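# Cap the flask, load the shaker, set 190 rpm

## Task

Screw the blue vented cap onto the uncapped shake flask, then stand that flask upright on the sticky mat of the upper shaker beside the two flasks already there, which must stay put. Close the shaker's glass-windowed door (it swings open to the right and is pulled by a finger recess on its left edge) and set the shaker's panel to 190 rpm. If any flask falls over, the task fails.

## Robot and tools

ROBOT. Two arms stand on carriages that share one floor track along y at x = 0. left_rail is always the carriage on the +y side and carries left_arm, which has a left five-finger hand. right_rail carries right_arm, which has a right hand. The names do not match the image sides. Each arm base sits at x = 0, y = its carriage's position_m, z = 0.04 m, and faces +x.

SCENE FRAME. Results use a frame fixed to the table: the table top is z = 0, +z is up, +x is the way the arms face, and +y is to their left. The table edge starts at x = 0.17 m. Each hand has a hand point 0.05 m in front of the palm, level with the index finger. Its +z runs along the straight fingers, +y comes out of the palm, and +x runs across the palm away from the thumb on the right hand and toward the thumb on the left hand. A wrist bracket on the little-finger side can strike things. With the palm level, the wrist can sit lower than the hand point and reach the table first.

execute_actions(actions, cameras). actions is a list of objects. Each object may hold "rows", "steps", "until", and device keys. "rows" holds up to 15 rows, and each row is one control step of 1/30 s. A row is one flat list of 28 numbers covering both arms, each in -1 to 1, in this order: left_arm dx, dy, dz, rx, ry, rz, then left_gripper little, ring, middle, index, thumb_bend, thumb_turn, force_limit, speed, then the same 14 for right_arm and right_gripper. dx to rz are offsets, not poses. They count from that arm's Hand target as it stood when the action began and use that Hand target's own axes. Every row counts from that same start, so repeating an offset in a later action moves the hand further. The scale is 1.0 = 0.6 m for dx to dz and 1.0 = 180 degrees for rx to rz, and rx, ry, rz form a single rotation vector. Finger values are absolute targets: +1 is straight or open and -1 is curled or closed. For thumb_turn, +1 puts the thumb beside the palm and -1 puts it opposite the fingers. force_limit maps -1 to +1 onto about 0 to 10 N at the fingertip, or 15 N for the thumb. speed rises to full at +0.48. A hand never keeps its values by default, so always resend the last eight values you sent for it. "steps" runs from 1 to 450 and defaults to 15. After the last row, the arm keeps heading for that row's target. "until" ends the action early on rail conditions, for example {"left_rail": {"position_status": ["!=", "moving"]}} or {"all": {"status": "ended"}}. Rails are commanded like {"left_rail": {"position_m": 0.4}}. This is an absolute position on the track. left_rail accepts -0.8 to 1.5 m and right_rail -1.5 to 0.8 m. You can also set speed_m_s (0.01 to 1) and acceleration_factor (0.1 to 1), or send {"stop": true}. Keep the carriages at least 0.78 m apart. Wait until a carriage arrives before you place its hand.

move(target, speed, blend, stop_force, zero, blocking, cameras). This plans straight paths. target is one 28-number row as above, or a list of up to 15 rows. Every row is an offset from the Hand targets at the start of the move, never from the previous row. speed is in m/s, from 0.002 to 3.6 with default 0.25, and turn rate is capped at twice that in rad/s. blend is a corner radius in metres for lists. stop_force is in N, from 3 to 120. It ends an arm's path when that arm pushes against something, which makes it useful for slow approaches. Do not rely on it while the hand is turning, and leave it out when moving away from a contact. zero (default true) re-zeroes the sensor first. blocking=false returns after about 0.5 s. After that, use wait or stop before sending rows or another move. The extra "move:" line reports done, off_target, moving, held or fault, along with any limits.

wait(seconds 0 to 10) lets time pass while holding commands. stop brakes a running move. zoom_image(camera, region [x0,y0,x1,y1] in pixels, at most 504 per side) enlarges part of the newest image from cam_high, cam_low, cam_bench_left, cam_bench_mid, cam_bench_right, cam_left_wrist or cam_right_wrist. show_instructions displays the reference pages. zero_wrist_force(arm) re-zeroes one wrist sensor. finished_scene(scene 1) ends the scene and cannot be undone.

RESULTS. Each result gives end_effector_position in m, end_effector_quat_wxyz, and velocities in the scene frame. Hand target is the pose that the next offsets count from. Joint positions and velocities list rail, shoulder pan, shoulder lift, elbow, wrist 1, wrist 2, wrist 3. There are joint torques, Wrist force and Wrist torque in the flange axes, and motor temperatures. Gripper lines are hand_measured, hand_stopped_by (moving, target, force, stalled, fault) and hand_load_n, each in motor order. A lost grip shows up as load falling toward 0. For rails, position_status can read moving, done, contact_stop, time_out, stopped, stopped_with_arm, stopped_for_other_arm or stopped_for_other_carriage. position_answer reads taken or not_taken.

GRIPPING. Turn the thumb fully opposite the fingers to hold objects about 0.035 to 0.065 m thick, or handles down to about 0.025 m. Close slowly (speed -0.94 or lower) for a gentle grip. To tighten, raise force_limit and send a target that is more closed than hand_measured.

AVOID. Tipping any flask, dropping the flask or cap, and releasing anything while it moves. Avoid fast hits on the shaker or table and pushing well past a firm contact, since arms are stiff and about 150 N or joint overload causes a 10 s stop. Keep the arms from contacting each other, and keep long stretched poses from overheating motors. Build up row offsets gradually for smooth motion. Screwing the cap takes repeated wrist-3 turns with regrips between them.

Each tool is called after "Emit:" by a JSON object that holds its "fn" and its "kwargs".

Reference images:

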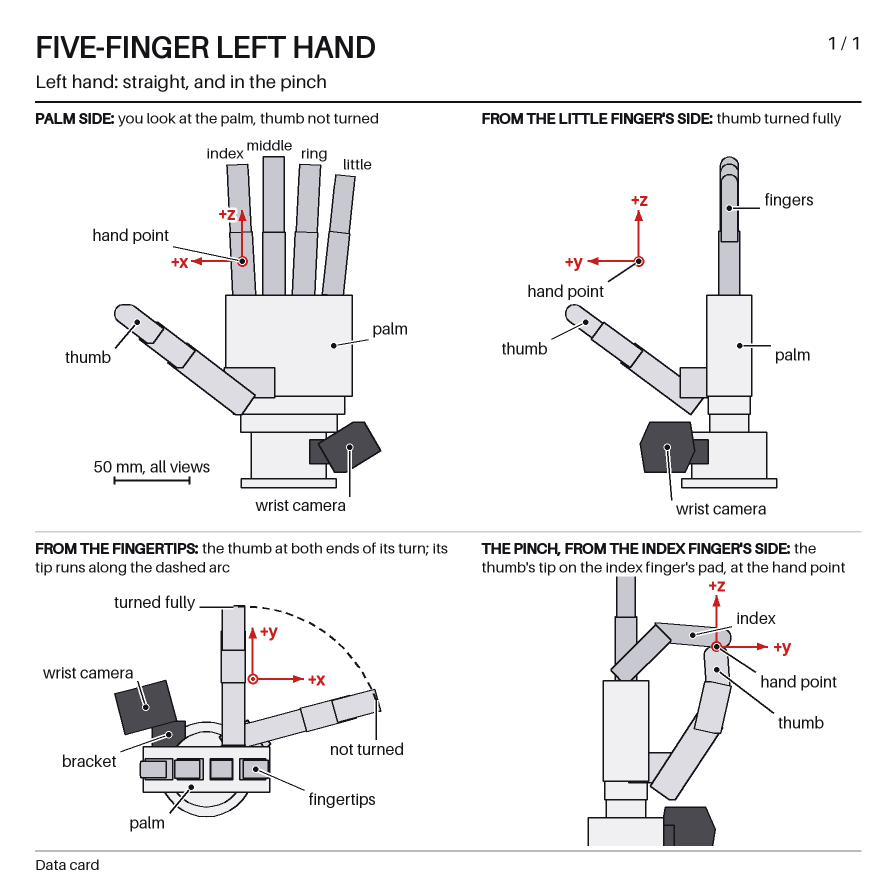

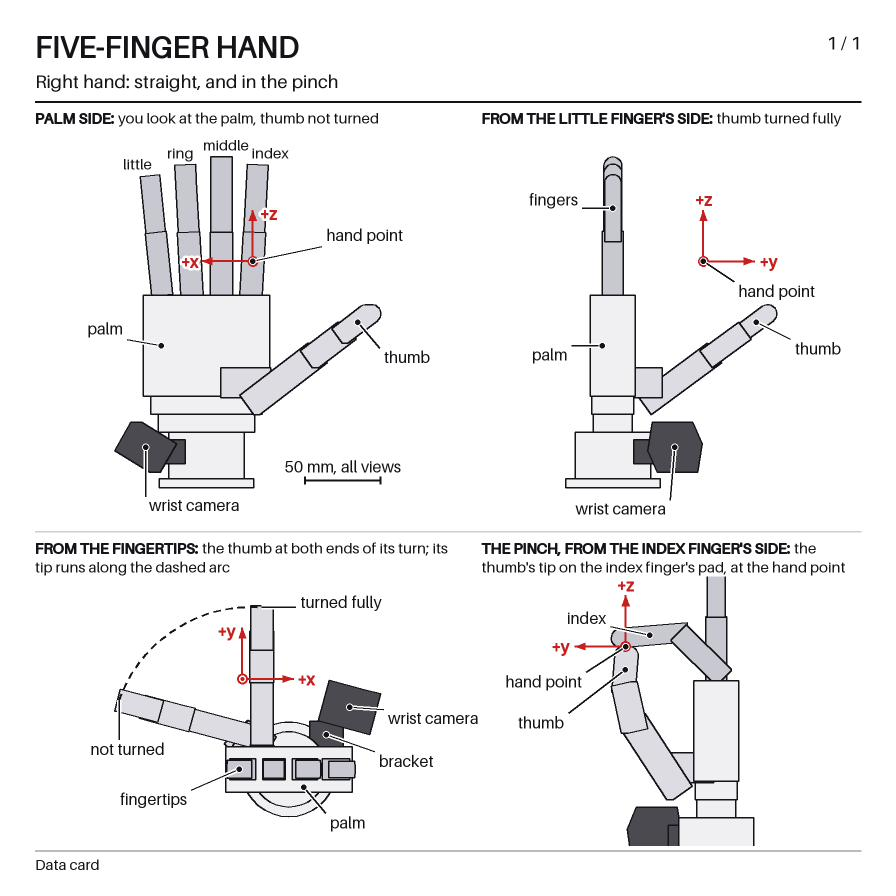

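## Session

Emit:
{"fn": "execute_actions", "kwargs": {"actions": [], "cameras": ["all"]}}

Scene clock: 0.00 s.
left_arm: end_effector_position=(+0.3386, +0.6686, +0.6198) hand_measured=(+1.000, +1.000, +1.000, +1.000, +1.000, +1.000) hand_load_n=(+0.0, +0.0, +0.0, +0.0, +0.0, +0.0) hand_stopped_by=(target, target, target, target, target, target) hand_force_limit=0.00 hand_speed=-0.80 end_effector_quat_wxyz=(+0.000, +1.000, +0.000, +0.000) | right_arm: end_effector_position=(+0.3386, -0.8331, +0.6198) hand_measured=(+1.000, +1.000, +1.000, +1.000, +1.000, +1.000) hand_load_n=(+0.0, +0.0, +0.5, +0.0, +0.0, +0.0) hand_stopped_by=(target, target, target, target, target, target) hand_force_limit=0.00 hand_speed=-0.80 end_effector_quat_wxyz=(+0.000, +0.000, +1.000, +0.000)
Joint positions: left_arm=[0.768 3.458 -1.754 -0.698 0.881 -1.571 1.887] | right_arm=[-0.933 -0.316 -1.388 0.698 2.261 1.571 -1.887]
Joint velocities: within noise
Joint torques (N m): no reading
Motor temperatures (°C): left_arm=[36 33 36 39 46 41] | right_arm=[30 33 31 45 41 37]
Wrist force (N): no reading
Wrist torque (N m): no reading
Wrist force, peak (N): no reading
Hand target: left_arm +0.3386, +0.6686, +0.6198; +0.000, +1.000, +0.000, +0.000 | right_arm +0.3386, -0.8331, +0.6198; +0.000, +0.000, +1.000, +0.000
left_rail: position_m=0.768 position_status=done
right_rail: position_m=-0.933 position_status=done

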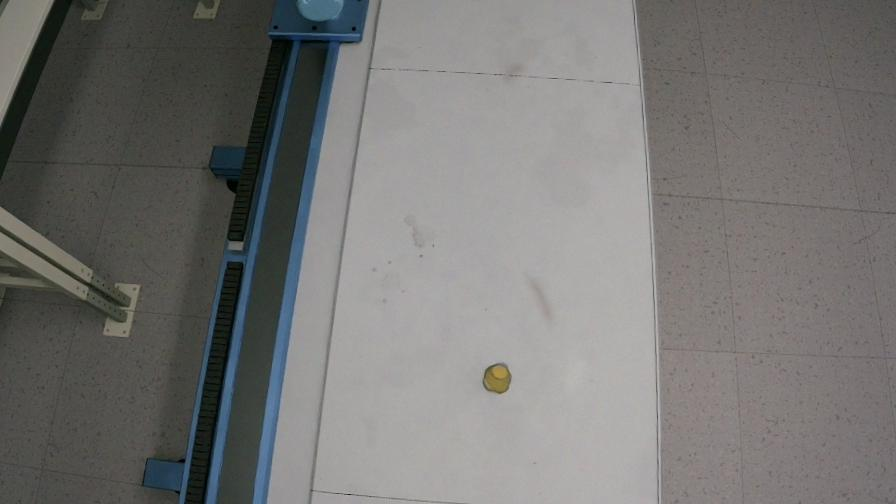

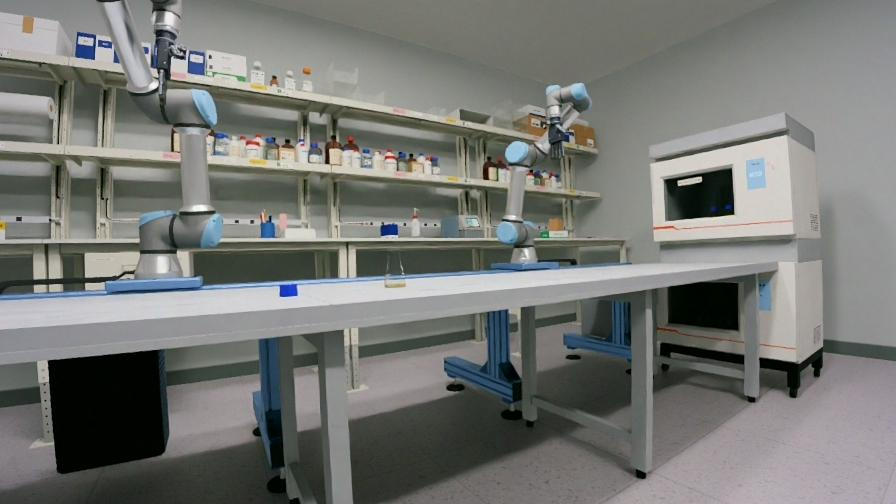

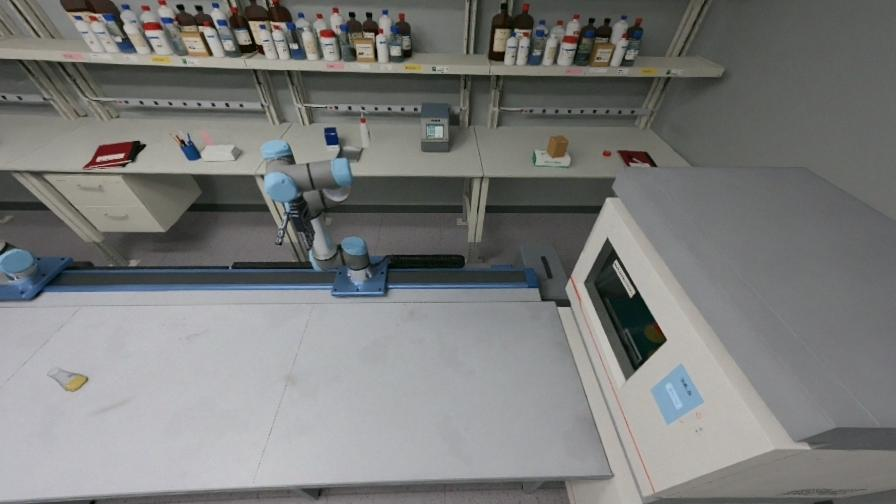

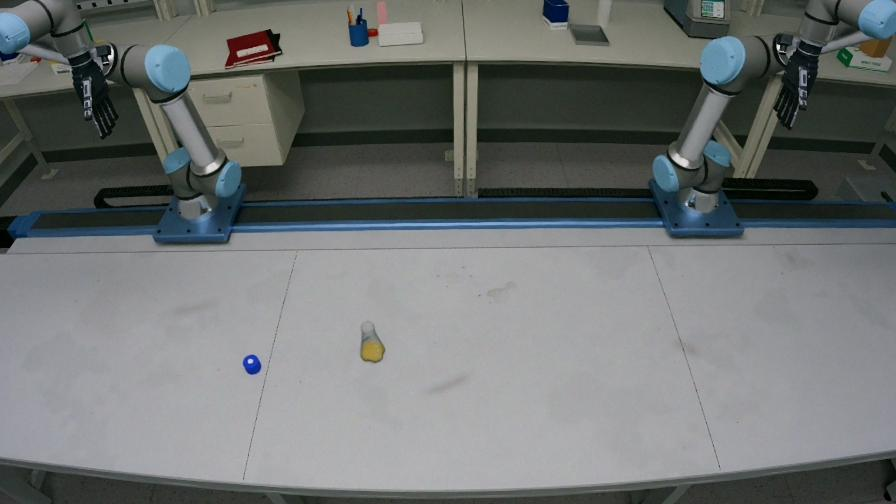

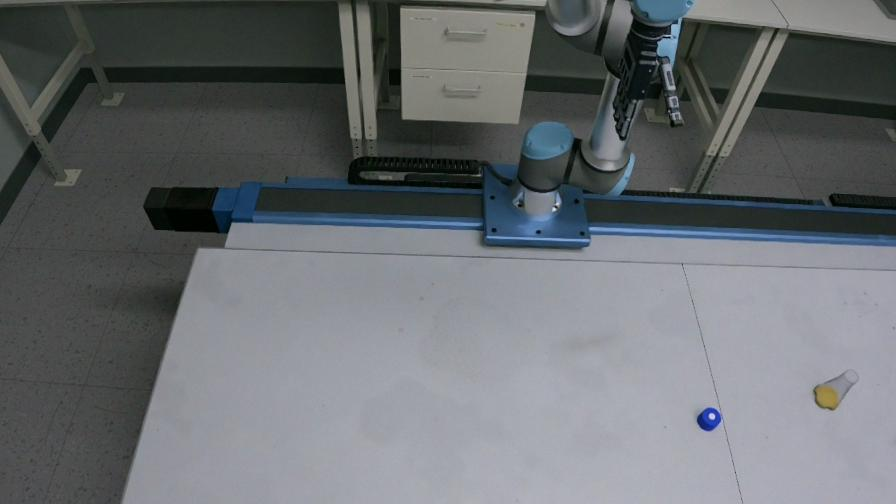

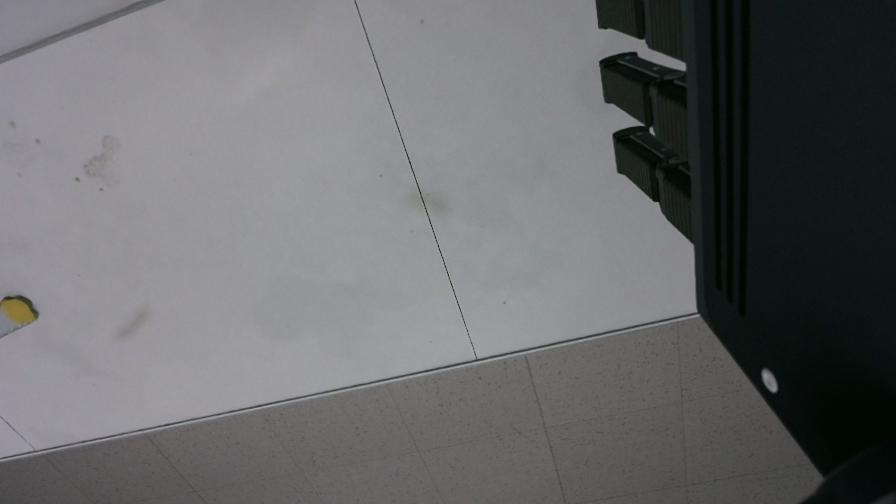

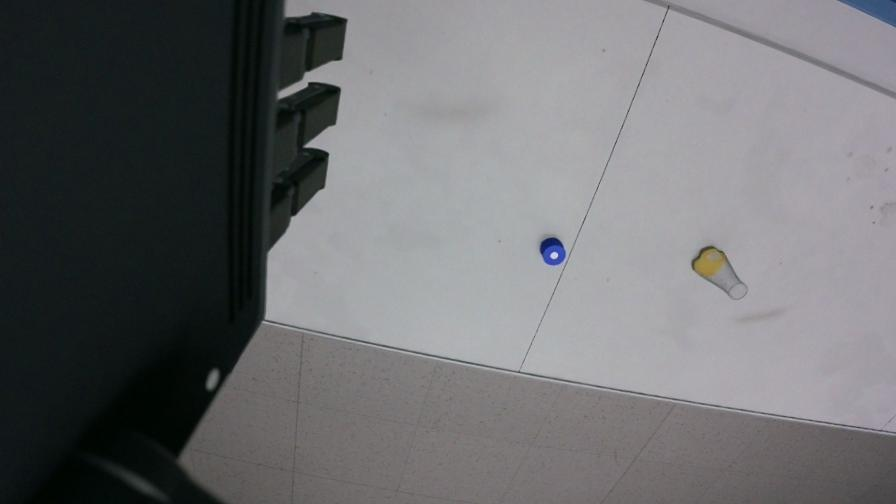

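Emit:
{"fn": "zoom_image", "kwargs": {"camera": "cam_bench_left", "region": [540, 150, 896, 504]}}

Emit:
{"fn": "zoom_image", "kwargs": {"camera": "cam_low", "region": [600, 100, 850, 400]}}

Emit:
{"fn": "zoom_image", "kwargs": {"camera": "cam_bench_mid", "region": [210, 300, 430, 400]}}

Scaled by 1.416 from the camera's 896x504 image, which has a finer 1280x720 frame.

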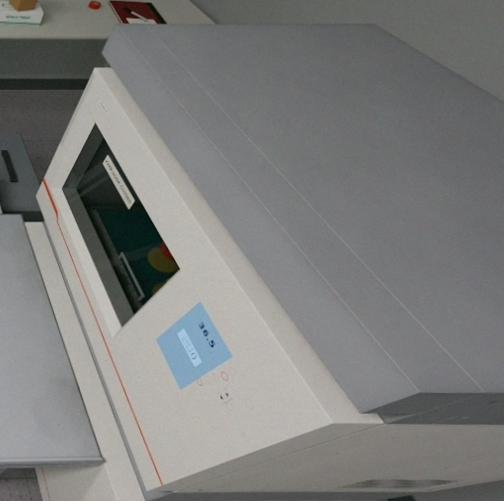

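Scaled by 1.680 from the camera's 896x504 image, which has a finer 1280x720 frame.

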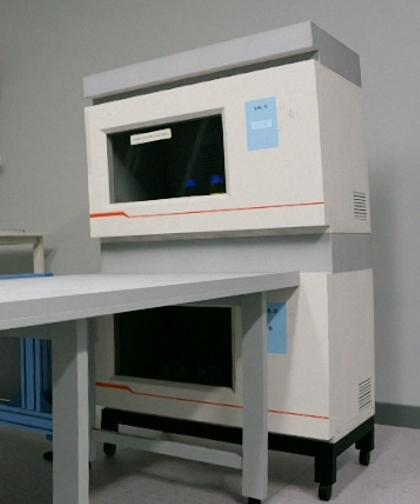

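Scaled by 2.291 from the camera's 896x504 image, which has a finer 1280x720 frame.

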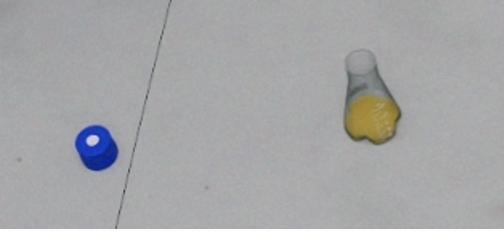

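Emit:
{"fn": "execute_actions", "kwargs": {"actions": [{"left_rail": {"position_m": 1.1, "speed_m_s": 0.6, "acceleration_factor": 0.6}, "steps": 1}]}}

Emit:
{"fn": "move", "kwargs": {"target": [0.018, -0.58, 0.283, 0.5, 0, 0, 1, 1, 1, 1, 1, 1, 0, -0.8, 0, 0, 0, 0, 0, 0, 1, 1, 1, 1, 1, 1, 0, -0.8], "speed": 0.3, "cameras": ["cam_left_wrist", "cam_bench_left"]}}

Scene clock: 75.33 s.
left_arm: end_effector_position=(+0.3386, +1.0002, +0.6198) hand_measured=(+1.000, +1.000, +1.000, +1.000, +1.000, +1.000) hand_load_n=(+0.0, +0.0, -0.5, +0.0, +0.0, +0.0) hand_stopped_by=(target, target, target, target, target, target) hand_force_limit=0.00 hand_speed=-0.80 end_effector_quat_wxyz=(+0.000, +1.000, +0.000, +0.000) | right_arm: end_effector_position=(+0.3386, -0.8331, +0.6198) hand_measured=(+1.000, +1.000, +1.000, +1.000, +1.000, +1.000) hand_load_n=(+0.0, +0.0, +0.0, +0.0, +0.0, +0.0) hand_stopped_by=(target, target, target, target, target, target) hand_force_limit=0.00 hand_speed=-0.80 end_effector_quat_wxyz=(+0.000, +0.000, +1.000, +0.000)
Joint positions: left_arm=[1.1 3.458 -1.754 -0.698 0.881 -1.571 1.887] | right_arm=[-0.933 -0.316 -1.388 0.698 2.261 1.571 -1.887]
Joint torques (N m): left_arm=[1.41 23.12 12.87 -2.51 0.02 0] | right_arm=[-0.66 -23.48 -14.86 2.75 0.15 0.28]
Wrist force (N): left_arm=[0.0 0.2 -0.4] | right_arm=[-0.1 0.1 -0.1]
Wrist torque (N m): left_arm=[0.06 -0.02 -0.01] | right_arm=[0.02 0.02 0.00]
Wrist force, peak (N): left_arm=[0.0 1.4 0.0] | right_arm=[-0.4 0.2 0.2]
Hand target: left_arm +0.3386, +1.0002, +0.6198; +0.000, +1.000, +0.000, +0.000 | right_arm +0.3386, -0.8331, +0.6198; +0.000, +0.000, +1.000, +0.000
left_rail: position_m=1.100 speed_m_s=0.60 position_status=done
right_rail: position_m=-0.933 position_status=done

Scene clock: 79.20 s.
left_arm: end_effector_position=(+0.3494, +1.3482, +0.4500) hand_measured=(+1.000, +1.000, +1.000, +1.000, +1.000, +1.000) hand_load_n=(+0.0, -0.5, +0.0, -0.5, +0.0, +0.0) hand_stopped_by=(target, target, target, target, target, target) hand_force_limit=0.00 hand_speed=-0.80 end_effector_quat_wxyz=(+0.707, -0.707, +0.000, +0.000) | right_arm: end_effector_position=(+0.3386, -0.8331, +0.6198) hand_measured=(+1.000, +1.000, +1.000, +1.000, +1.000, +1.000) hand_load_n=(+0.0, +0.0, +0.0, +0.0, +0.0, +0.0) hand_stopped_by=(target, target, target, target, target, target) hand_force_limit=0.00 hand_speed=-0.80 end_effector_quat_wxyz=(+0.000, +0.000, +1.000, +0.000)
Joint positions: left_arm=[1.1 3.567 -1.327 -1.828 3.154 -2.716 3.141] | right_arm=[-0.933 -0.316 -1.388 0.698 2.261 1.571 -1.887]
Joint torques (N m): left_arm=[8.89 18.87 10.04 3.62 2.07 2.1] | right_arm=[-0.16 -23.14 -14.69 2.83 0.16 0.08]
Wrist force (N): left_arm=[-0.3 -0.8 0.6] | right_arm=[-0.1 0.2 0.1]
Wrist torque (N m): left_arm=[-0.30 0.21 0.15] | right_arm=[0.03 0.01 0.00]
Wrist force, peak (N): left_arm=[-0.3 -0.2 1.5] | right_arm=[-0.5 -0.1 -0.4]
Hand target: left_arm +0.3494, +1.3482, +0.4500; +0.707, -0.707, +0.000, +0.000 | right_arm +0.3386, -0.8331, +0.6198; +0.000, +0.000, +1.000, +0.000
Off the commanded pose: left_arm 0.000 m, 0 deg | right_arm 0.000 m, 0 deg.
left_rail: position_m=1.100 speed_m_s=0.60 position_status=done
right_rail: position_m=-0.933 position_status=done
move: done
camera_calibration:
cam_left_wrist: T_world_to_cam=[[0.288133, 0.00838584, 0.957554, -0.539897], [0.843263, -0.476047, -0.249574, 0.460081], [0.453748, 0.87938, -0.144236, -1.16359], [0, 0, 0, 1]] pos_world=[0.295568, 1.24678, 0.463972]
Images, in order (width x height): cam_bench_left 896x504, cam_left_wrist 896x504.

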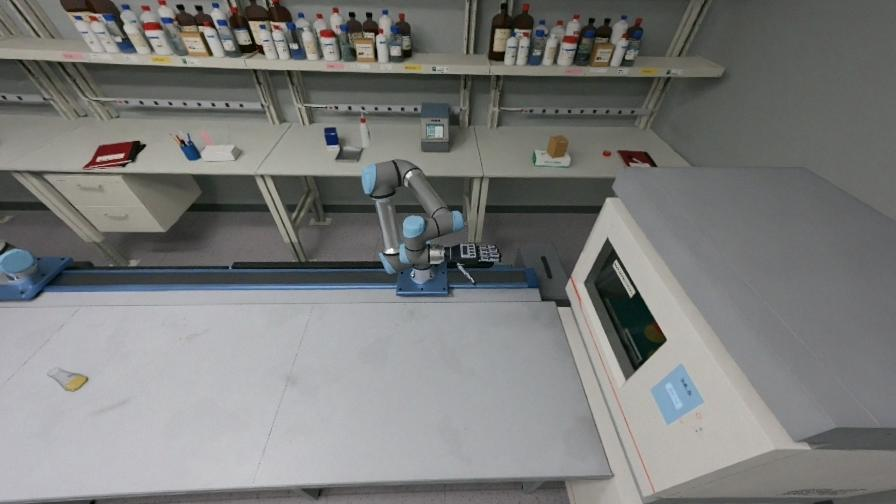

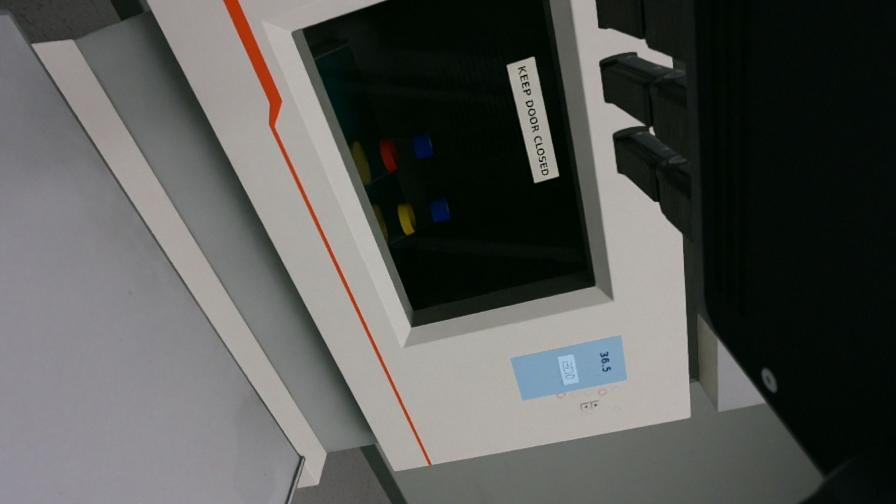

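Emit:
{"fn": "zoom_image", "kwargs": {"camera": "cam_left_wrist", "region": [280, 0, 700, 330]}}

Emit:
{"fn": "zoom_image", "kwargs": {"camera": "cam_left_wrist", "region": [440, 300, 700, 480]}}

Emit:
{"fn": "zoom_image", "kwargs": {"camera": "cam_left_wrist", "region": [100, 0, 440, 260]}}

Scaled by 1.200 from the camera's 896x504 image, which has a finer 1280x720 frame.

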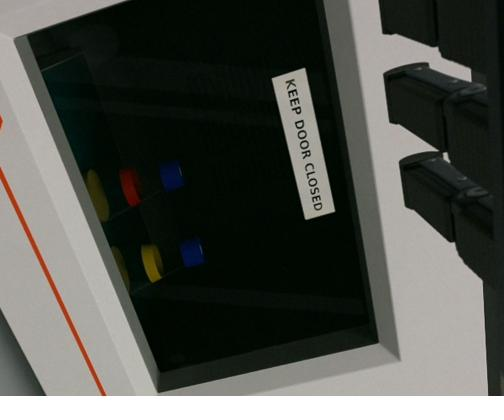

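Scaled by 1.938 from the camera's 896x504 image, which has a finer 1280x720 frame.

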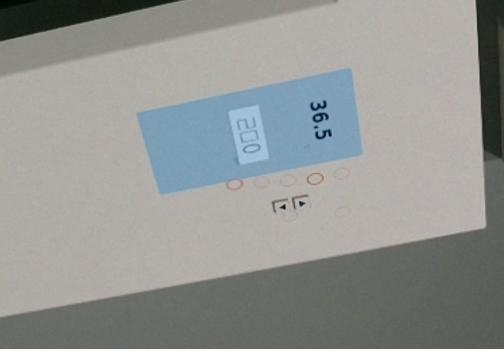

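Scaled by 1.482 from the camera's 896x504 image, which has a finer 1280x720 frame.

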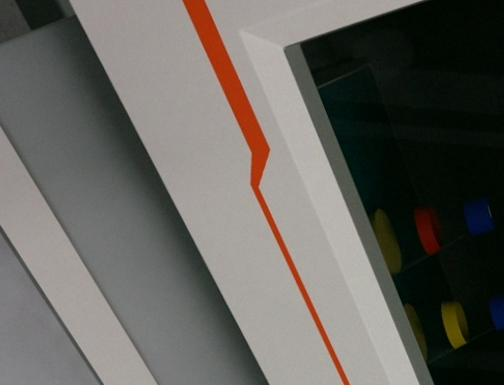

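Emit:
{"fn": "execute_actions", "kwargs": {"actions": [{"left_rail": {"position_m": 1.0}, "steps": 1}]}}

Emit:
{"fn": "move", "kwargs": {"target": [-0.36, 0.05, 0.40, 0, 0, 0.5, 1, 1, 1, 1, 1, 1, 0, -0.8, 0, 0, 0, 0, 0, 0, 1, 1, 1, 1, 1, 1, 0, -0.8], "speed": 0.3, "cameras": ["cam_left_wrist", "cam_bench_left"]}}

Scene clock: 84.87 s.
left_arm: end_effector_position=(+0.3494, +1.2482, +0.4500) hand_measured=(+1.000, +1.000, +1.000, +1.000, +1.000, +1.000) hand_load_n=(+0.0, +0.0, -0.5, +0.0, +0.0, -0.5) hand_stopped_by=(target, target, target, target, target, target) hand_force_limit=0.00 hand_speed=-0.80 end_effector_quat_wxyz=(+0.707, -0.707, +0.000, +0.000) | right_arm: end_effector_position=(+0.3386, -0.8331, +0.6198) hand_measured=(+1.000, +1.000, +1.000, +1.000, +1.000, +1.000) hand_load_n=(+0.0, +0.0, +0.0, +0.0, +0.0, +0.0) hand_stopped_by=(target, target, target, target, target, target) hand_force_limit=0.00 hand_speed=-0.80 end_effector_quat_wxyz=(+0.000, +0.000, +1.000, +0.000)
Joint positions: left_arm=[1 3.567 -1.326 -1.828 3.154 -2.716 3.142] | right_arm=[-0.933 -0.316 -1.388 0.698 2.261 1.571 -1.887]
Joint torques (N m): left_arm=[-0.26 11.87 12.31 3.52 1.77 1.99] | right_arm=[-0.65 -23.07 -14.23 2.8 0.24 0.17]
Wrist force (N): left_arm=[-0.2 -0.6 0.5] | right_arm=[-0.1 -0.1 0.0]
Wrist torque (N m): left_arm=[-0.26 0.19 0.15] | right_arm=[-0.01 0.02 -0.01]
Wrist force, peak (N): left_arm=[-0.2 -0.7 1.6] | right_arm=[-0.5 0.0 -0.3]
Hand target: left_arm +0.3494, +1.2482, +0.4500; +0.707, -0.707, +0.000, +0.000 | right_arm +0.3386, -0.8331, +0.6198; +0.000, +0.000, +1.000, +0.000
Off the commanded pose: left_arm 0.000 m, 0 deg | right_arm 0.000 m, 0 deg.
left_rail: position_m=1.000 speed_m_s=0.60 position_status=done
right_rail: position_m=-0.933 position_status=done

Scene clock: 88.20 s.
left_arm: end_effector_position=(+0.1334, +1.4881, +0.4200) hand_measured=(+1.000, +1.000, +1.000, +1.000, +1.000, +1.000) hand_load_n=(+0.0, +0.0, +0.0, +0.0, +0.0, +0.0) hand_stopped_by=(target, target, target, target, target, target) hand_force_limit=0.00 hand_speed=-0.80 end_effector_quat_wxyz=(+0.500, -0.500, +0.500, +0.500) | right_arm: end_effector_position=(+0.3386, -0.8331, +0.6198) hand_measured=(+1.000, +1.000, +1.000, +1.000, +1.000, +1.000) hand_load_n=(+0.0, +0.0, +0.0, +0.0, +0.0, +0.0) hand_stopped_by=(target, target, target, target, target, target) hand_force_limit=0.00 hand_speed=-0.80 end_effector_quat_wxyz=(+0.000, +0.000, +1.000, +0.000)
Joint positions: left_arm=[1 4.479 -1.307 -1.994 3.301 -1.804 4.712] | right_arm=[-0.933 -0.316 -1.388 0.698 2.261 1.571 -1.887]
Joint torques (N m): left_arm=[7.83 4.72 11.7 4.69 2.15 2.12] | right_arm=[-0.72 -23.25 -14.12 2.78 0.29 0.14]
Wrist force (N): left_arm=[-1.0 0.3 0.4] | right_arm=[0.1 0.2 -0.2]
Wrist torque (N m): left_arm=[-0.02 0.38 -0.15] | right_arm=[0.04 0.00 0.01]
Wrist force, peak (N): left_arm=[-1.6 0.2 0.6] | right_arm=[-0.1 -0.1 0.5]
Hand target: left_arm +0.1334, +1.4882, +0.4200; +0.500, -0.500, +0.500, +0.500 | right_arm +0.3386, -0.8331, +0.6198; +0.000, +0.000, +1.000, +0.000
Off the commanded pose: left_arm 0.000 m, 0 deg | right_arm 0.000 m, 0 deg.
left_rail: position_m=1.000 speed_m_s=0.60 position_status=done
right_rail: position_m=-0.933 position_status=done
move: done
camera_calibration:
cam_left_wrist: T_world_to_cam=[[0.957633, 0.00828462, -0.287872, -0.0162436], [-0.249385, -0.476076, -0.843303, 1.09642], [-0.144035, 0.879365, -0.45384, -0.983176], [0, 0, 0, 1]] pos_world=[0.147373, 1.38668, 0.473732]
Images, in order (width x height): cam_bench_left 896x504, cam_left_wrist 896x504.

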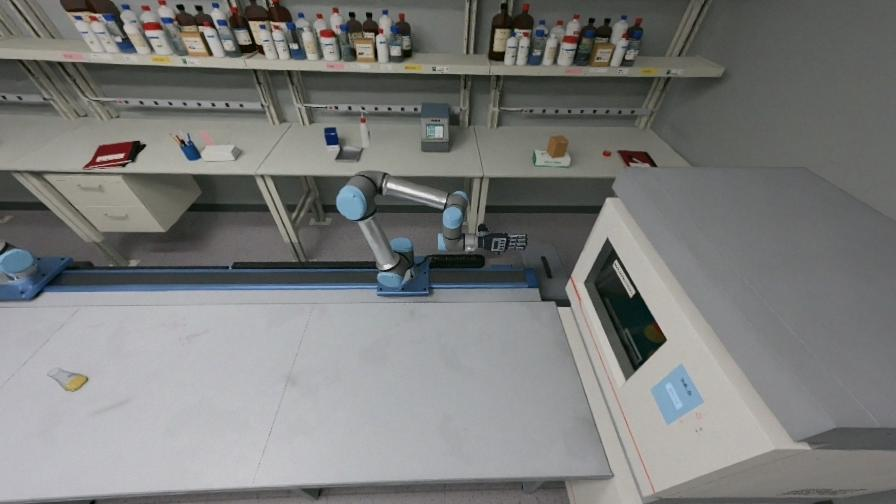

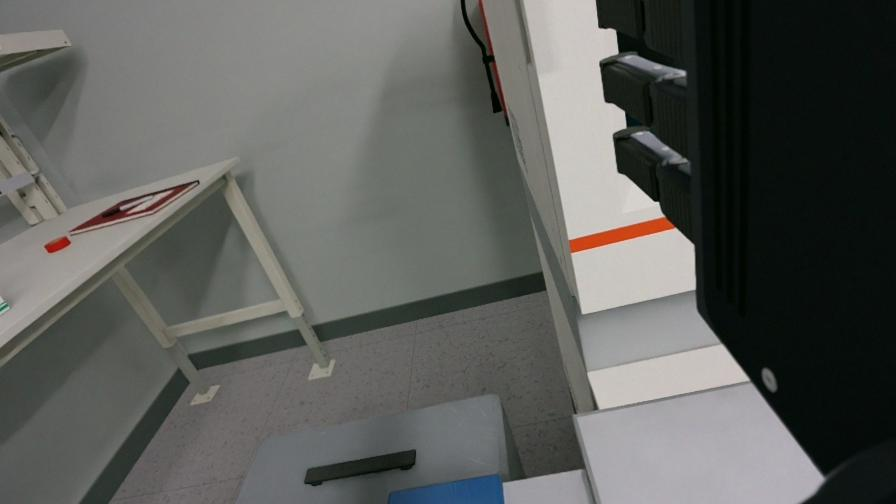

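Emit:
{"fn": "zoom_image", "kwargs": {"camera": "cam_left_wrist", "region": [440, 0, 700, 330]}}

Scaled by 1.527 from the camera's 896x504 image, which has a finer 1280x720 frame.

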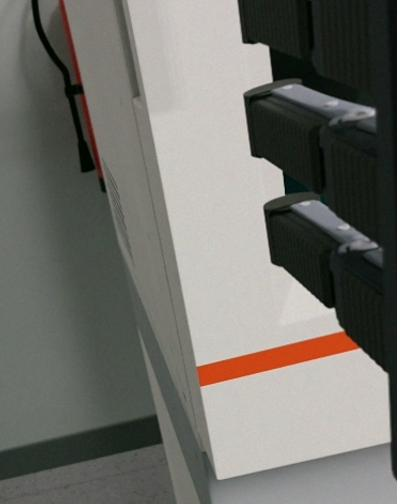

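Emit:
{"fn": "move", "kwargs": {"target": [-0.2, 0.06, 0.0, 0.12, -0.08, 0, 1, 1, 1, 1, 1, 1, 0, -0.8, 0, 0, 0, 0, 0, 0, 1, 1, 1, 1, 1, 1, 0, -0.8], "speed": 0.3, "cameras": ["cam_left_wrist"]}}

Emit:
{"fn": "zoom_image", "kwargs": {"camera": "cam_left_wrist", "region": [300, 0, 640, 504]}}

Scene clock: 93.43 s.
left_arm: end_effector_position=(+0.0974, +1.4882, +0.5400) hand_measured=(+1.000, +1.000, +1.000, +1.000, +1.000, +1.000) hand_load_n=(+0.0, +0.0, +0.0, +0.0, +0.0, +0.0) hand_stopped_by=(target, target, target, target, target, target) hand_force_limit=0.00 hand_speed=-0.80 end_effector_quat_wxyz=(+0.643, -0.332, +0.518, +0.456) | right_arm: end_effector_position=(+0.3386, -0.8331, +0.6198) hand_measured=(+1.000, +1.000, +1.000, +1.000, +1.000, +1.000) hand_load_n=(+0.0, +0.0, +0.0, +0.0, +0.0, +0.0) hand_stopped_by=(target, target, target, target, target, target) hand_force_limit=0.00 hand_speed=-0.80 end_effector_quat_wxyz=(+0.000, +0.000, +1.000, +0.000)
Joint positions: left_arm=[1 5.042 -1.025 -2.027 3.372 -0.882 4.553] | right_arm=[-0.933 -0.316 -1.388 0.698 2.261 1.571 -1.887]
Joint torques (N m): left_arm=[8.02 7.83 12.28 4.97 1.71 -2] | right_arm=[-0.51 -23.57 -14.14 3.02 0.42 0.12]
Wrist force (N): left_arm=[-0.8 0.4 0.9] | right_arm=[-0.1 -0.1 -0.1]
Wrist torque (N m): left_arm=[-0.05 0.42 -0.06] | right_arm=[-0.01 0.02 0.00]
Wrist force, peak (N): left_arm=[-1.4 0.8 1.0] | right_arm=[-0.6 0.2 0.0]
Hand target: left_arm +0.0974, +1.4882, +0.5400; +0.643, -0.331, +0.518, +0.456 | right_arm +0.3386, -0.8331, +0.6198; +0.000, +0.000, +1.000, +0.000
Off the commanded pose: left_arm 0.000 m, 0 deg | right_arm 0.000 m, 0 deg.
left_rail: position_m=1.000 speed_m_s=0.60 position_status=done
right_rail: position_m=-0.933 position_status=done
move: done
camera_calibration:
cam_left_wrist: T_world_to_cam=[[0.907092, -0.271295, -0.321843, 0.492121], [-0.366384, -0.13244, -0.92099, 0.730644], [0.207235, 0.953341, -0.219534, -1.20482], [0, 0, 0, 1]] pos_world=[0.0709785, 1.37888, 0.566803]
Images, in order (width x height): cam_left_wrist 896x504.

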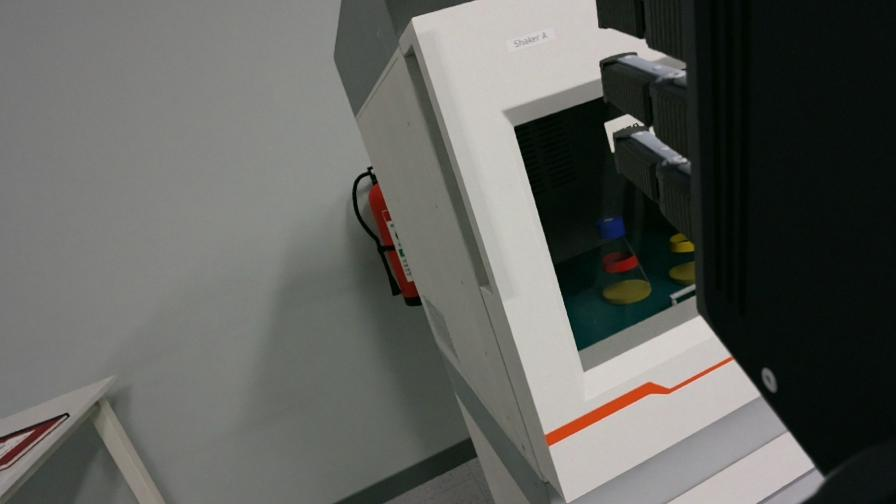

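Scaled by 1.000.

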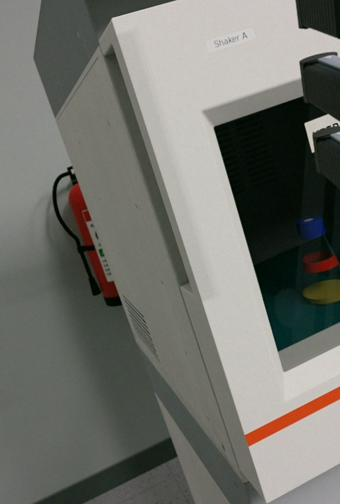

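Emit:
{"fn": "zoom_image", "kwargs": {"camera": "cam_left_wrist", "region": [380, 10, 540, 170]}}

Emit:
{"fn": "zoom_image", "kwargs": {"camera": "cam_left_wrist", "region": [420, 200, 580, 360]}}

Scaled by 3.150 from the camera's 896x504 image, which has a finer 1280x720 frame.

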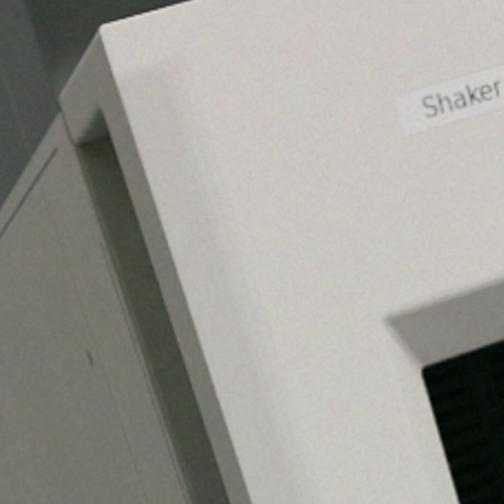

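Scaled by 3.150 from the camera's 896x504 image, which has a finer 1280x720 frame.

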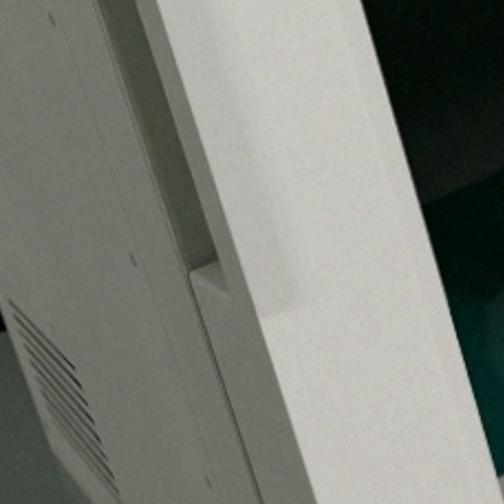

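Emit:
{"fn": "move", "kwargs": {"target": [[0.05, 0.03, 0.1, 0, 0, -0.5, 1, 1, 1, 1, 1, 1, 0, -0.8, 0, 0, 0, 0, 0, 0, 1, 1, 1, 1, 1, 1, 0, -0.8], [0.1604, 0.1029, 0.3444, 0.118, -0.070, 0.970, 1, 1, 1, 1, 1, 1, 0, -0.8, 0, 0, 0, 0, 0, 0, 1, 1, 1, 1, 1, 1, 0, -0.8]], "speed": 0.4, "blend": 0.03, "cameras": ["cam_left_wrist"]}}

Scene clock: 142.27 s.
left_arm: end_effector_position=(+0.1197, +1.7198, +0.4998) hand_measured=(+1.000, +1.000, +1.000, +1.000, +1.000, +1.000) hand_load_n=(+0.0, +0.0, +0.0, +0.0, +0.0, +0.0) hand_stopped_by=(target, target, target, target, target, target) hand_force_limit=0.00 hand_speed=-0.80 end_effector_quat_wxyz=(-0.354, +0.612, +0.354, +0.612) | right_arm: end_effector_position=(+0.3386, -0.8331, +0.6198) hand_measured=(+1.000, +1.000, +1.000, +1.000, +1.000, +1.000) hand_load_n=(+0.0, +0.0, +0.0, +0.0, +0.0, +0.0) hand_stopped_by=(target, target, target, target, target, target) hand_force_limit=0.00 hand_speed=-0.80 end_effector_quat_wxyz=(+0.000, +0.000, +1.000, +0.000)
Joint positions: left_arm=[1 5.071 -1.879 -1.361 3.24 -0.689 1.572] | right_arm=[-0.933 -0.316 -1.388 0.698 2.261 1.571 -1.887]
Joint torques (N m): left_arm=[-5.52 30.56 29.71 3.97 2.17 -1.93] | right_arm=[-0.69 -23.73 -13.69 2.95 0.6 0.34]
Wrist force (N): left_arm=[1.2 0.4 0.4] | right_arm=[-0.1 0.1 -0.1]
Wrist torque (N m): left_arm=[-0.08 -0.15 0.26] | right_arm=[0.02 0.02 0.00]
Wrist force, peak (N): left_arm=[-1.4 -0.2 1.4] | right_arm=[-0.2 0.4 -0.3]
Hand target: left_arm +0.1197, +1.7199, +0.4998; -0.354, +0.612, +0.354, +0.612 | right_arm +0.3386, -0.8331, +0.6198; +0.000, +0.000, +1.000, +0.000
Off the commanded pose: left_arm 0.000 m, 0 deg | right_arm 0.000 m, 0 deg.
left_rail: position_m=1.000 speed_m_s=0.60 position_status=done
right_rail: position_m=-0.933 position_status=done
move: done
camera_calibration:
cam_left_wrist: T_world_to_cam=[[-0.82526, 0.485282, 0.288873, -0.877216], [-0.0208598, -0.537347, 0.843103, 0.505864], [0.564368, 0.689754, 0.453574, -1.36485], [0, 0, 0, 1]] pos_world=[0.0568977, 1.63893, 0.445968]
Images, in order (width x height): cam_left_wrist 896x504.

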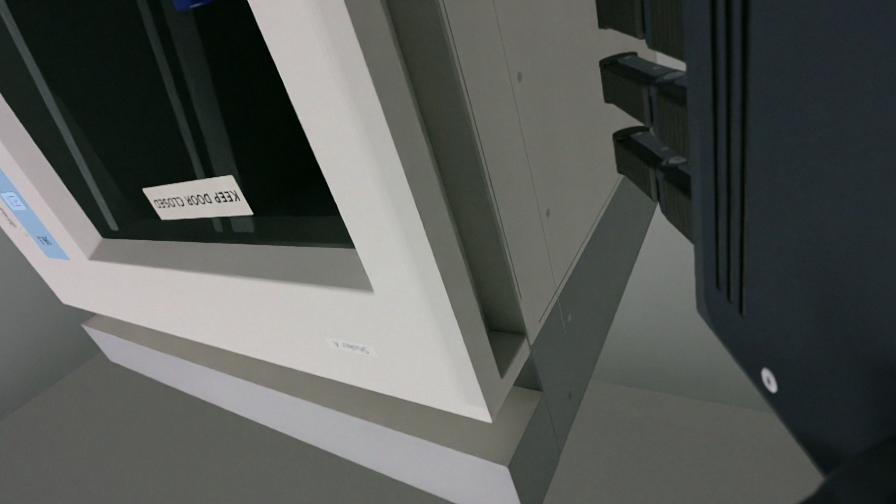

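Emit:
{"fn": "move", "kwargs": {"target": [0, -0.015, 0.126, 0, 0, 0, 0, 0, 0, 0, 1, 1, 0.9, 0, 0, 0, 0, 0, 0, 0, 1, 1, 1, 1, 1, 1, 0, -0.8], "speed": 0.2, "cameras": ["cam_left_wrist"]}}

Scene clock: 148.67 s.
left_arm: end_effector_position=(+0.1497, +1.7898, +0.4998) hand_measured=(+0.000, +0.000, +0.000, +0.000, +1.000, +1.000) hand_load_n=(+0.0, +0.0, +0.0, +0.0, +0.0, +0.0) hand_stopped_by=(target, target, target, target, target, target) hand_force_limit=0.90 hand_speed=0.00 end_effector_quat_wxyz=(-0.354, +0.612, +0.354, +0.612) | right_arm: end_effector_position=(+0.3386, -0.8331, +0.6198) hand_measured=(+1.000, +1.000, +1.000, +1.000, +1.000, +1.000) hand_load_n=(+0.0, +0.0, -0.5, +0.0, +0.0, +0.0) hand_stopped_by=(target, target, target, target, target, target) hand_force_limit=0.00 hand_speed=-0.80 end_effector_quat_wxyz=(+0.000, +0.000, +1.000, +0.000)
Joint positions: left_arm=[1 4.981 -2.052 -1.116 3.168 -0.78 1.571] | right_arm=[-0.933 -0.316 -1.388 0.698 2.261 1.571 -1.887]
Joint torques (N m): left_arm=[-6.23 38.28 29.88 -1.54 -2.19 2.06] | right_arm=[-0.68 -23.67 -13.88 3.08 0.62 0.25]
Wrist force (N): left_arm=[1.3 0.0 0.3] | right_arm=[0.0 0.1 0.0]
Wrist torque (N m): left_arm=[-0.11 -0.14 0.18] | right_arm=[0.01 0.01 0.00]
Wrist force, peak (N): left_arm=[1.7 0.2 0.3] | right_arm=[-0.5 0.1 0.0]
Hand target: left_arm +0.1497, +1.7898, +0.4998; -0.354, +0.612, +0.354, +0.612 | right_arm +0.3386, -0.8331, +0.6198; +0.000, +0.000, +1.000, +0.000
Off the commanded pose: left_arm 0.000 m, 0 deg | right_arm 0.000 m, 0 deg.
left_rail: position_m=1.000 speed_m_s=0.60 position_status=done
right_rail: position_m=-0.933 position_status=done
move: done
camera_calibration:
cam_left_wrist: T_world_to_cam=[[-0.825317, 0.485339, 0.288614, -0.886441], [-0.0211136, -0.537286, 0.843136, 0.543953], [0.564275, 0.68976, 0.453679, -1.42999], [0, 0, 0, 1]] pos_world=[0.0867964, 1.70883, 0.445968]
Images, in order (width x height): cam_left_wrist 896x504.

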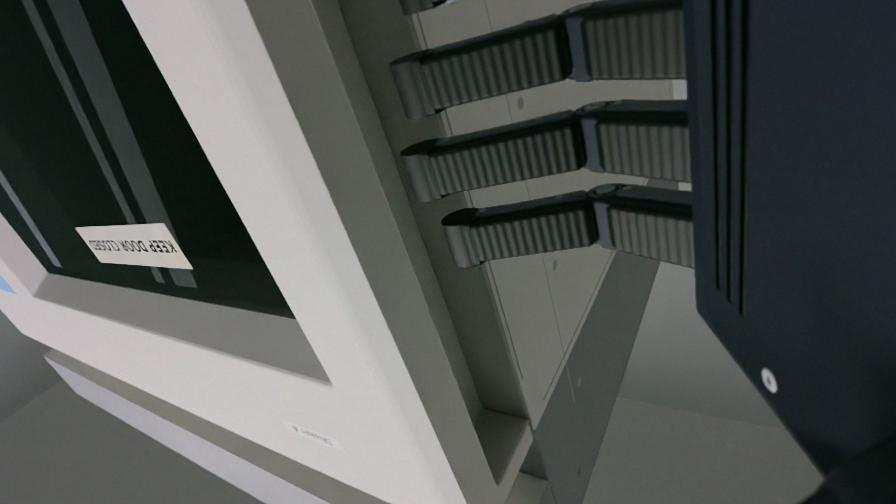

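Emit:
{"fn": "zoom_image", "kwargs": {"camera": "cam_left_wrist", "region": [300, 0, 620, 250]}}

Emit:
{"fn": "zoom_image", "kwargs": {"camera": "cam_left_wrist", "region": [360, 254, 610, 504]}}

Scaled by 1.575 from the camera's 896x504 image, which has a finer 1280x720 frame.

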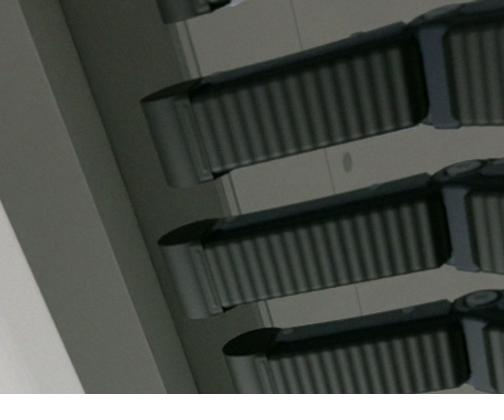

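Scaled by 2.016 from the camera's 896x504 image, which has a finer 1280x720 frame.

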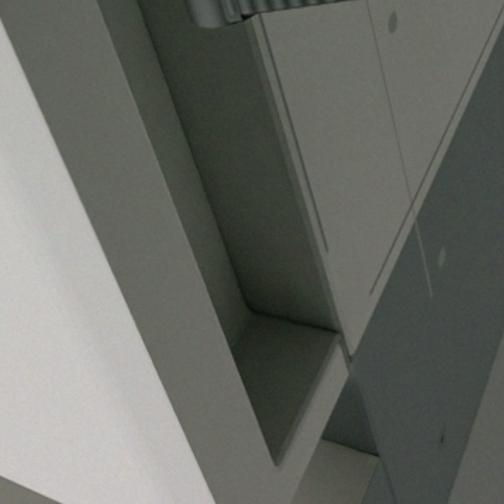

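Emit:
{"fn": "move", "kwargs": {"target": [0, -0.023, 0.0575, 0, 0, 0, 0, 0, 0, 0, 1, 1, 0.9, 0, 0, 0, 0, 0, 0, 0, 1, 1, 1, 1, 1, 1, 0, -0.8], "speed": 0.15}}

Emit:
{"fn": "move", "kwargs": {"target": [0, 0.0808, 0.0467, 0, 0, 0, 0, 0, 0, 0, 1, 1, 0.9, 0, 0, 0, 0, 0, 0, 0, 1, 1, 1, 1, 1, 1, 0, -0.8], "speed": 0.04, "stop_force": 8, "cameras": ["cam_left_wrist"]}}

Scene clock: 166.30 s.
left_arm: end_effector_position=(+0.1549, +1.8266, +0.4998) hand_measured=(+0.000, +0.000, +0.000, +0.000, +1.000, +1.000) hand_load_n=(+0.0, +0.0, +0.0, +0.0, +0.0, +0.0) hand_stopped_by=(target, target, target, target, target, target) hand_force_limit=0.90 hand_speed=0.00 end_effector_quat_wxyz=(-0.354, +0.612, +0.354, +0.612) | right_arm: end_effector_position=(+0.3386, -0.8331, +0.6198) hand_measured=(+1.000, +1.000, +1.000, +1.000, +1.000, +1.000) hand_load_n=(+0.0, +0.0, +0.0, +0.0, +0.0, +0.0) hand_stopped_by=(target, target, target, target, target, target) hand_force_limit=0.00 hand_speed=-0.80 end_effector_quat_wxyz=(+0.000, +0.000, +1.000, +0.000)
Joint positions: left_arm=[1 4.957 -2.154 -0.958 3.112 -0.803 1.571] | right_arm=[-0.933 -0.316 -1.388 0.698 2.261 1.571 -1.887]
Joint torques (N m): left_arm=[-6.09 42.62 29.57 -1.6 -2.03 1.92] | right_arm=[-0.65 -23.95 -13.55 3.15 0.61 0]
Wrist force (N): left_arm=[1.2 0.3 0.2] | right_arm=[-0.1 -0.2 -0.3]
Wrist torque (N m): left_arm=[-0.07 -0.14 0.18] | right_arm=[-0.01 0.03 -0.01]
Wrist force, peak (N): left_arm=[1.7 0.4 -0.2] | right_arm=[0.0 0.5 0.0]
Hand target: left_arm +0.1549, +1.8266, +0.4998; -0.354, +0.612, +0.354, +0.612 | right_arm +0.3386, -0.8331, +0.6198; +0.000, +0.000, +1.000, +0.000
Off the commanded pose: left_arm 0.000 m, 0 deg | right_arm 0.000 m, 0 deg.
left_rail: position_m=1.000 speed_m_s=0.60 position_status=done
right_rail: position_m=-0.933 position_status=done
move: done

Scene clock: 168.73 s.
left_arm: end_effector_position=(+0.2109, +1.8267, +0.4997) hand_measured=(+0.000, +0.000, +0.000, +0.000, +1.000, +1.000) hand_load_n=(+0.0, +0.0, +0.0, +0.0, +0.0, +0.0) hand_stopped_by=(target, target, target, target, target, target) hand_force_limit=0.90 hand_speed=0.00 end_effector_quat_wxyz=(-0.354, +0.612, +0.354, +0.612) | right_arm: end_effector_position=(+0.3386, -0.8331, +0.6198) hand_measured=(+1.000, +1.000, +1.000, +1.000, +1.000, +1.000) hand_load_n=(+0.0, +0.0, +0.0, +0.0, -0.5, +0.0) hand_stopped_by=(target, target, target, target, target, target) hand_force_limit=0.00 hand_speed=-0.80 end_effector_quat_wxyz=(+0.000, +0.000, +1.000, +0.000)
Joint positions: left_arm=[1 4.869 -2.156 -0.955 3.111 -0.891 1.571] | right_arm=[-0.933 -0.316 -1.388 0.698 2.261 1.571 -1.887]
Joint torques (N m): left_arm=[-4.98 42.55 30.16 -1.51 -2.2 -0.85] | right_arm=[-0.88 -23.67 -13.65 3.21 0.81 0.24]
Wrist force (N): left_arm=[1.4 0.7 0.2] | right_arm=[-0.2 0.1 -0.2]
Wrist torque (N m): left_arm=[-0.02 -0.16 0.18] | right_arm=[0.03 0.04 -0.01]
Wrist force, peak (N): left_arm=[1.5 0.7 0.4] | right_arm=[-0.3 -0.1 -0.2]
Hand target: left_arm +0.2109, +1.8267, +0.4997; -0.354, +0.612, +0.354, +0.612 | right_arm +0.3386, -0.8331, +0.6198; +0.000, +0.000, +1.000, +0.000
Off the commanded pose: left_arm 0.000 m, 0 deg | right_arm 0.000 m, 0 deg.
left_rail: position_m=1.000 speed_m_s=0.60 position_status=done
right_rail: position_m=-0.933 position_status=done
move: done
camera_calibration:
cam_left_wrist: T_world_to_cam=[[-0.825271, 0.485378, 0.28868, -0.85391], [-0.0210841, -0.537301, 0.843127, 0.565152], [0.564343, 0.689722, 0.453653, -1.49003], [0, 0, 0, 1]] pos_world=[0.148097, 1.74583, 0.445968]
Images, in order (width x height): cam_left_wrist 896x504.

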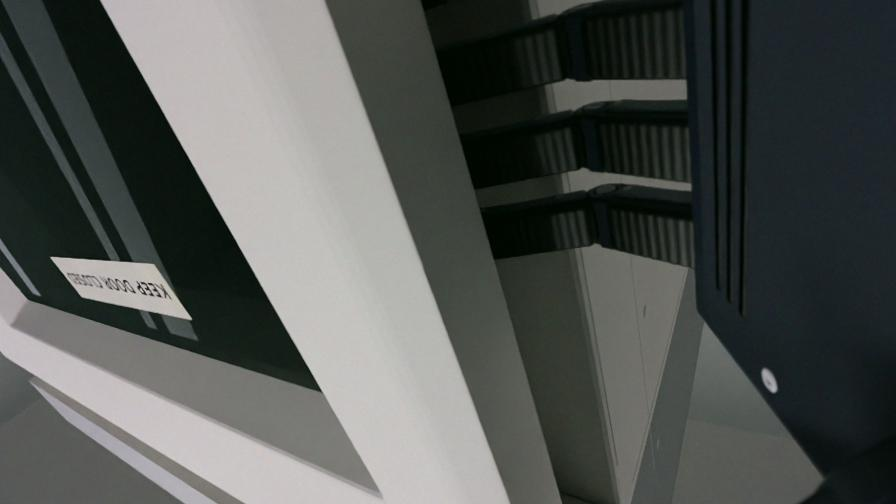

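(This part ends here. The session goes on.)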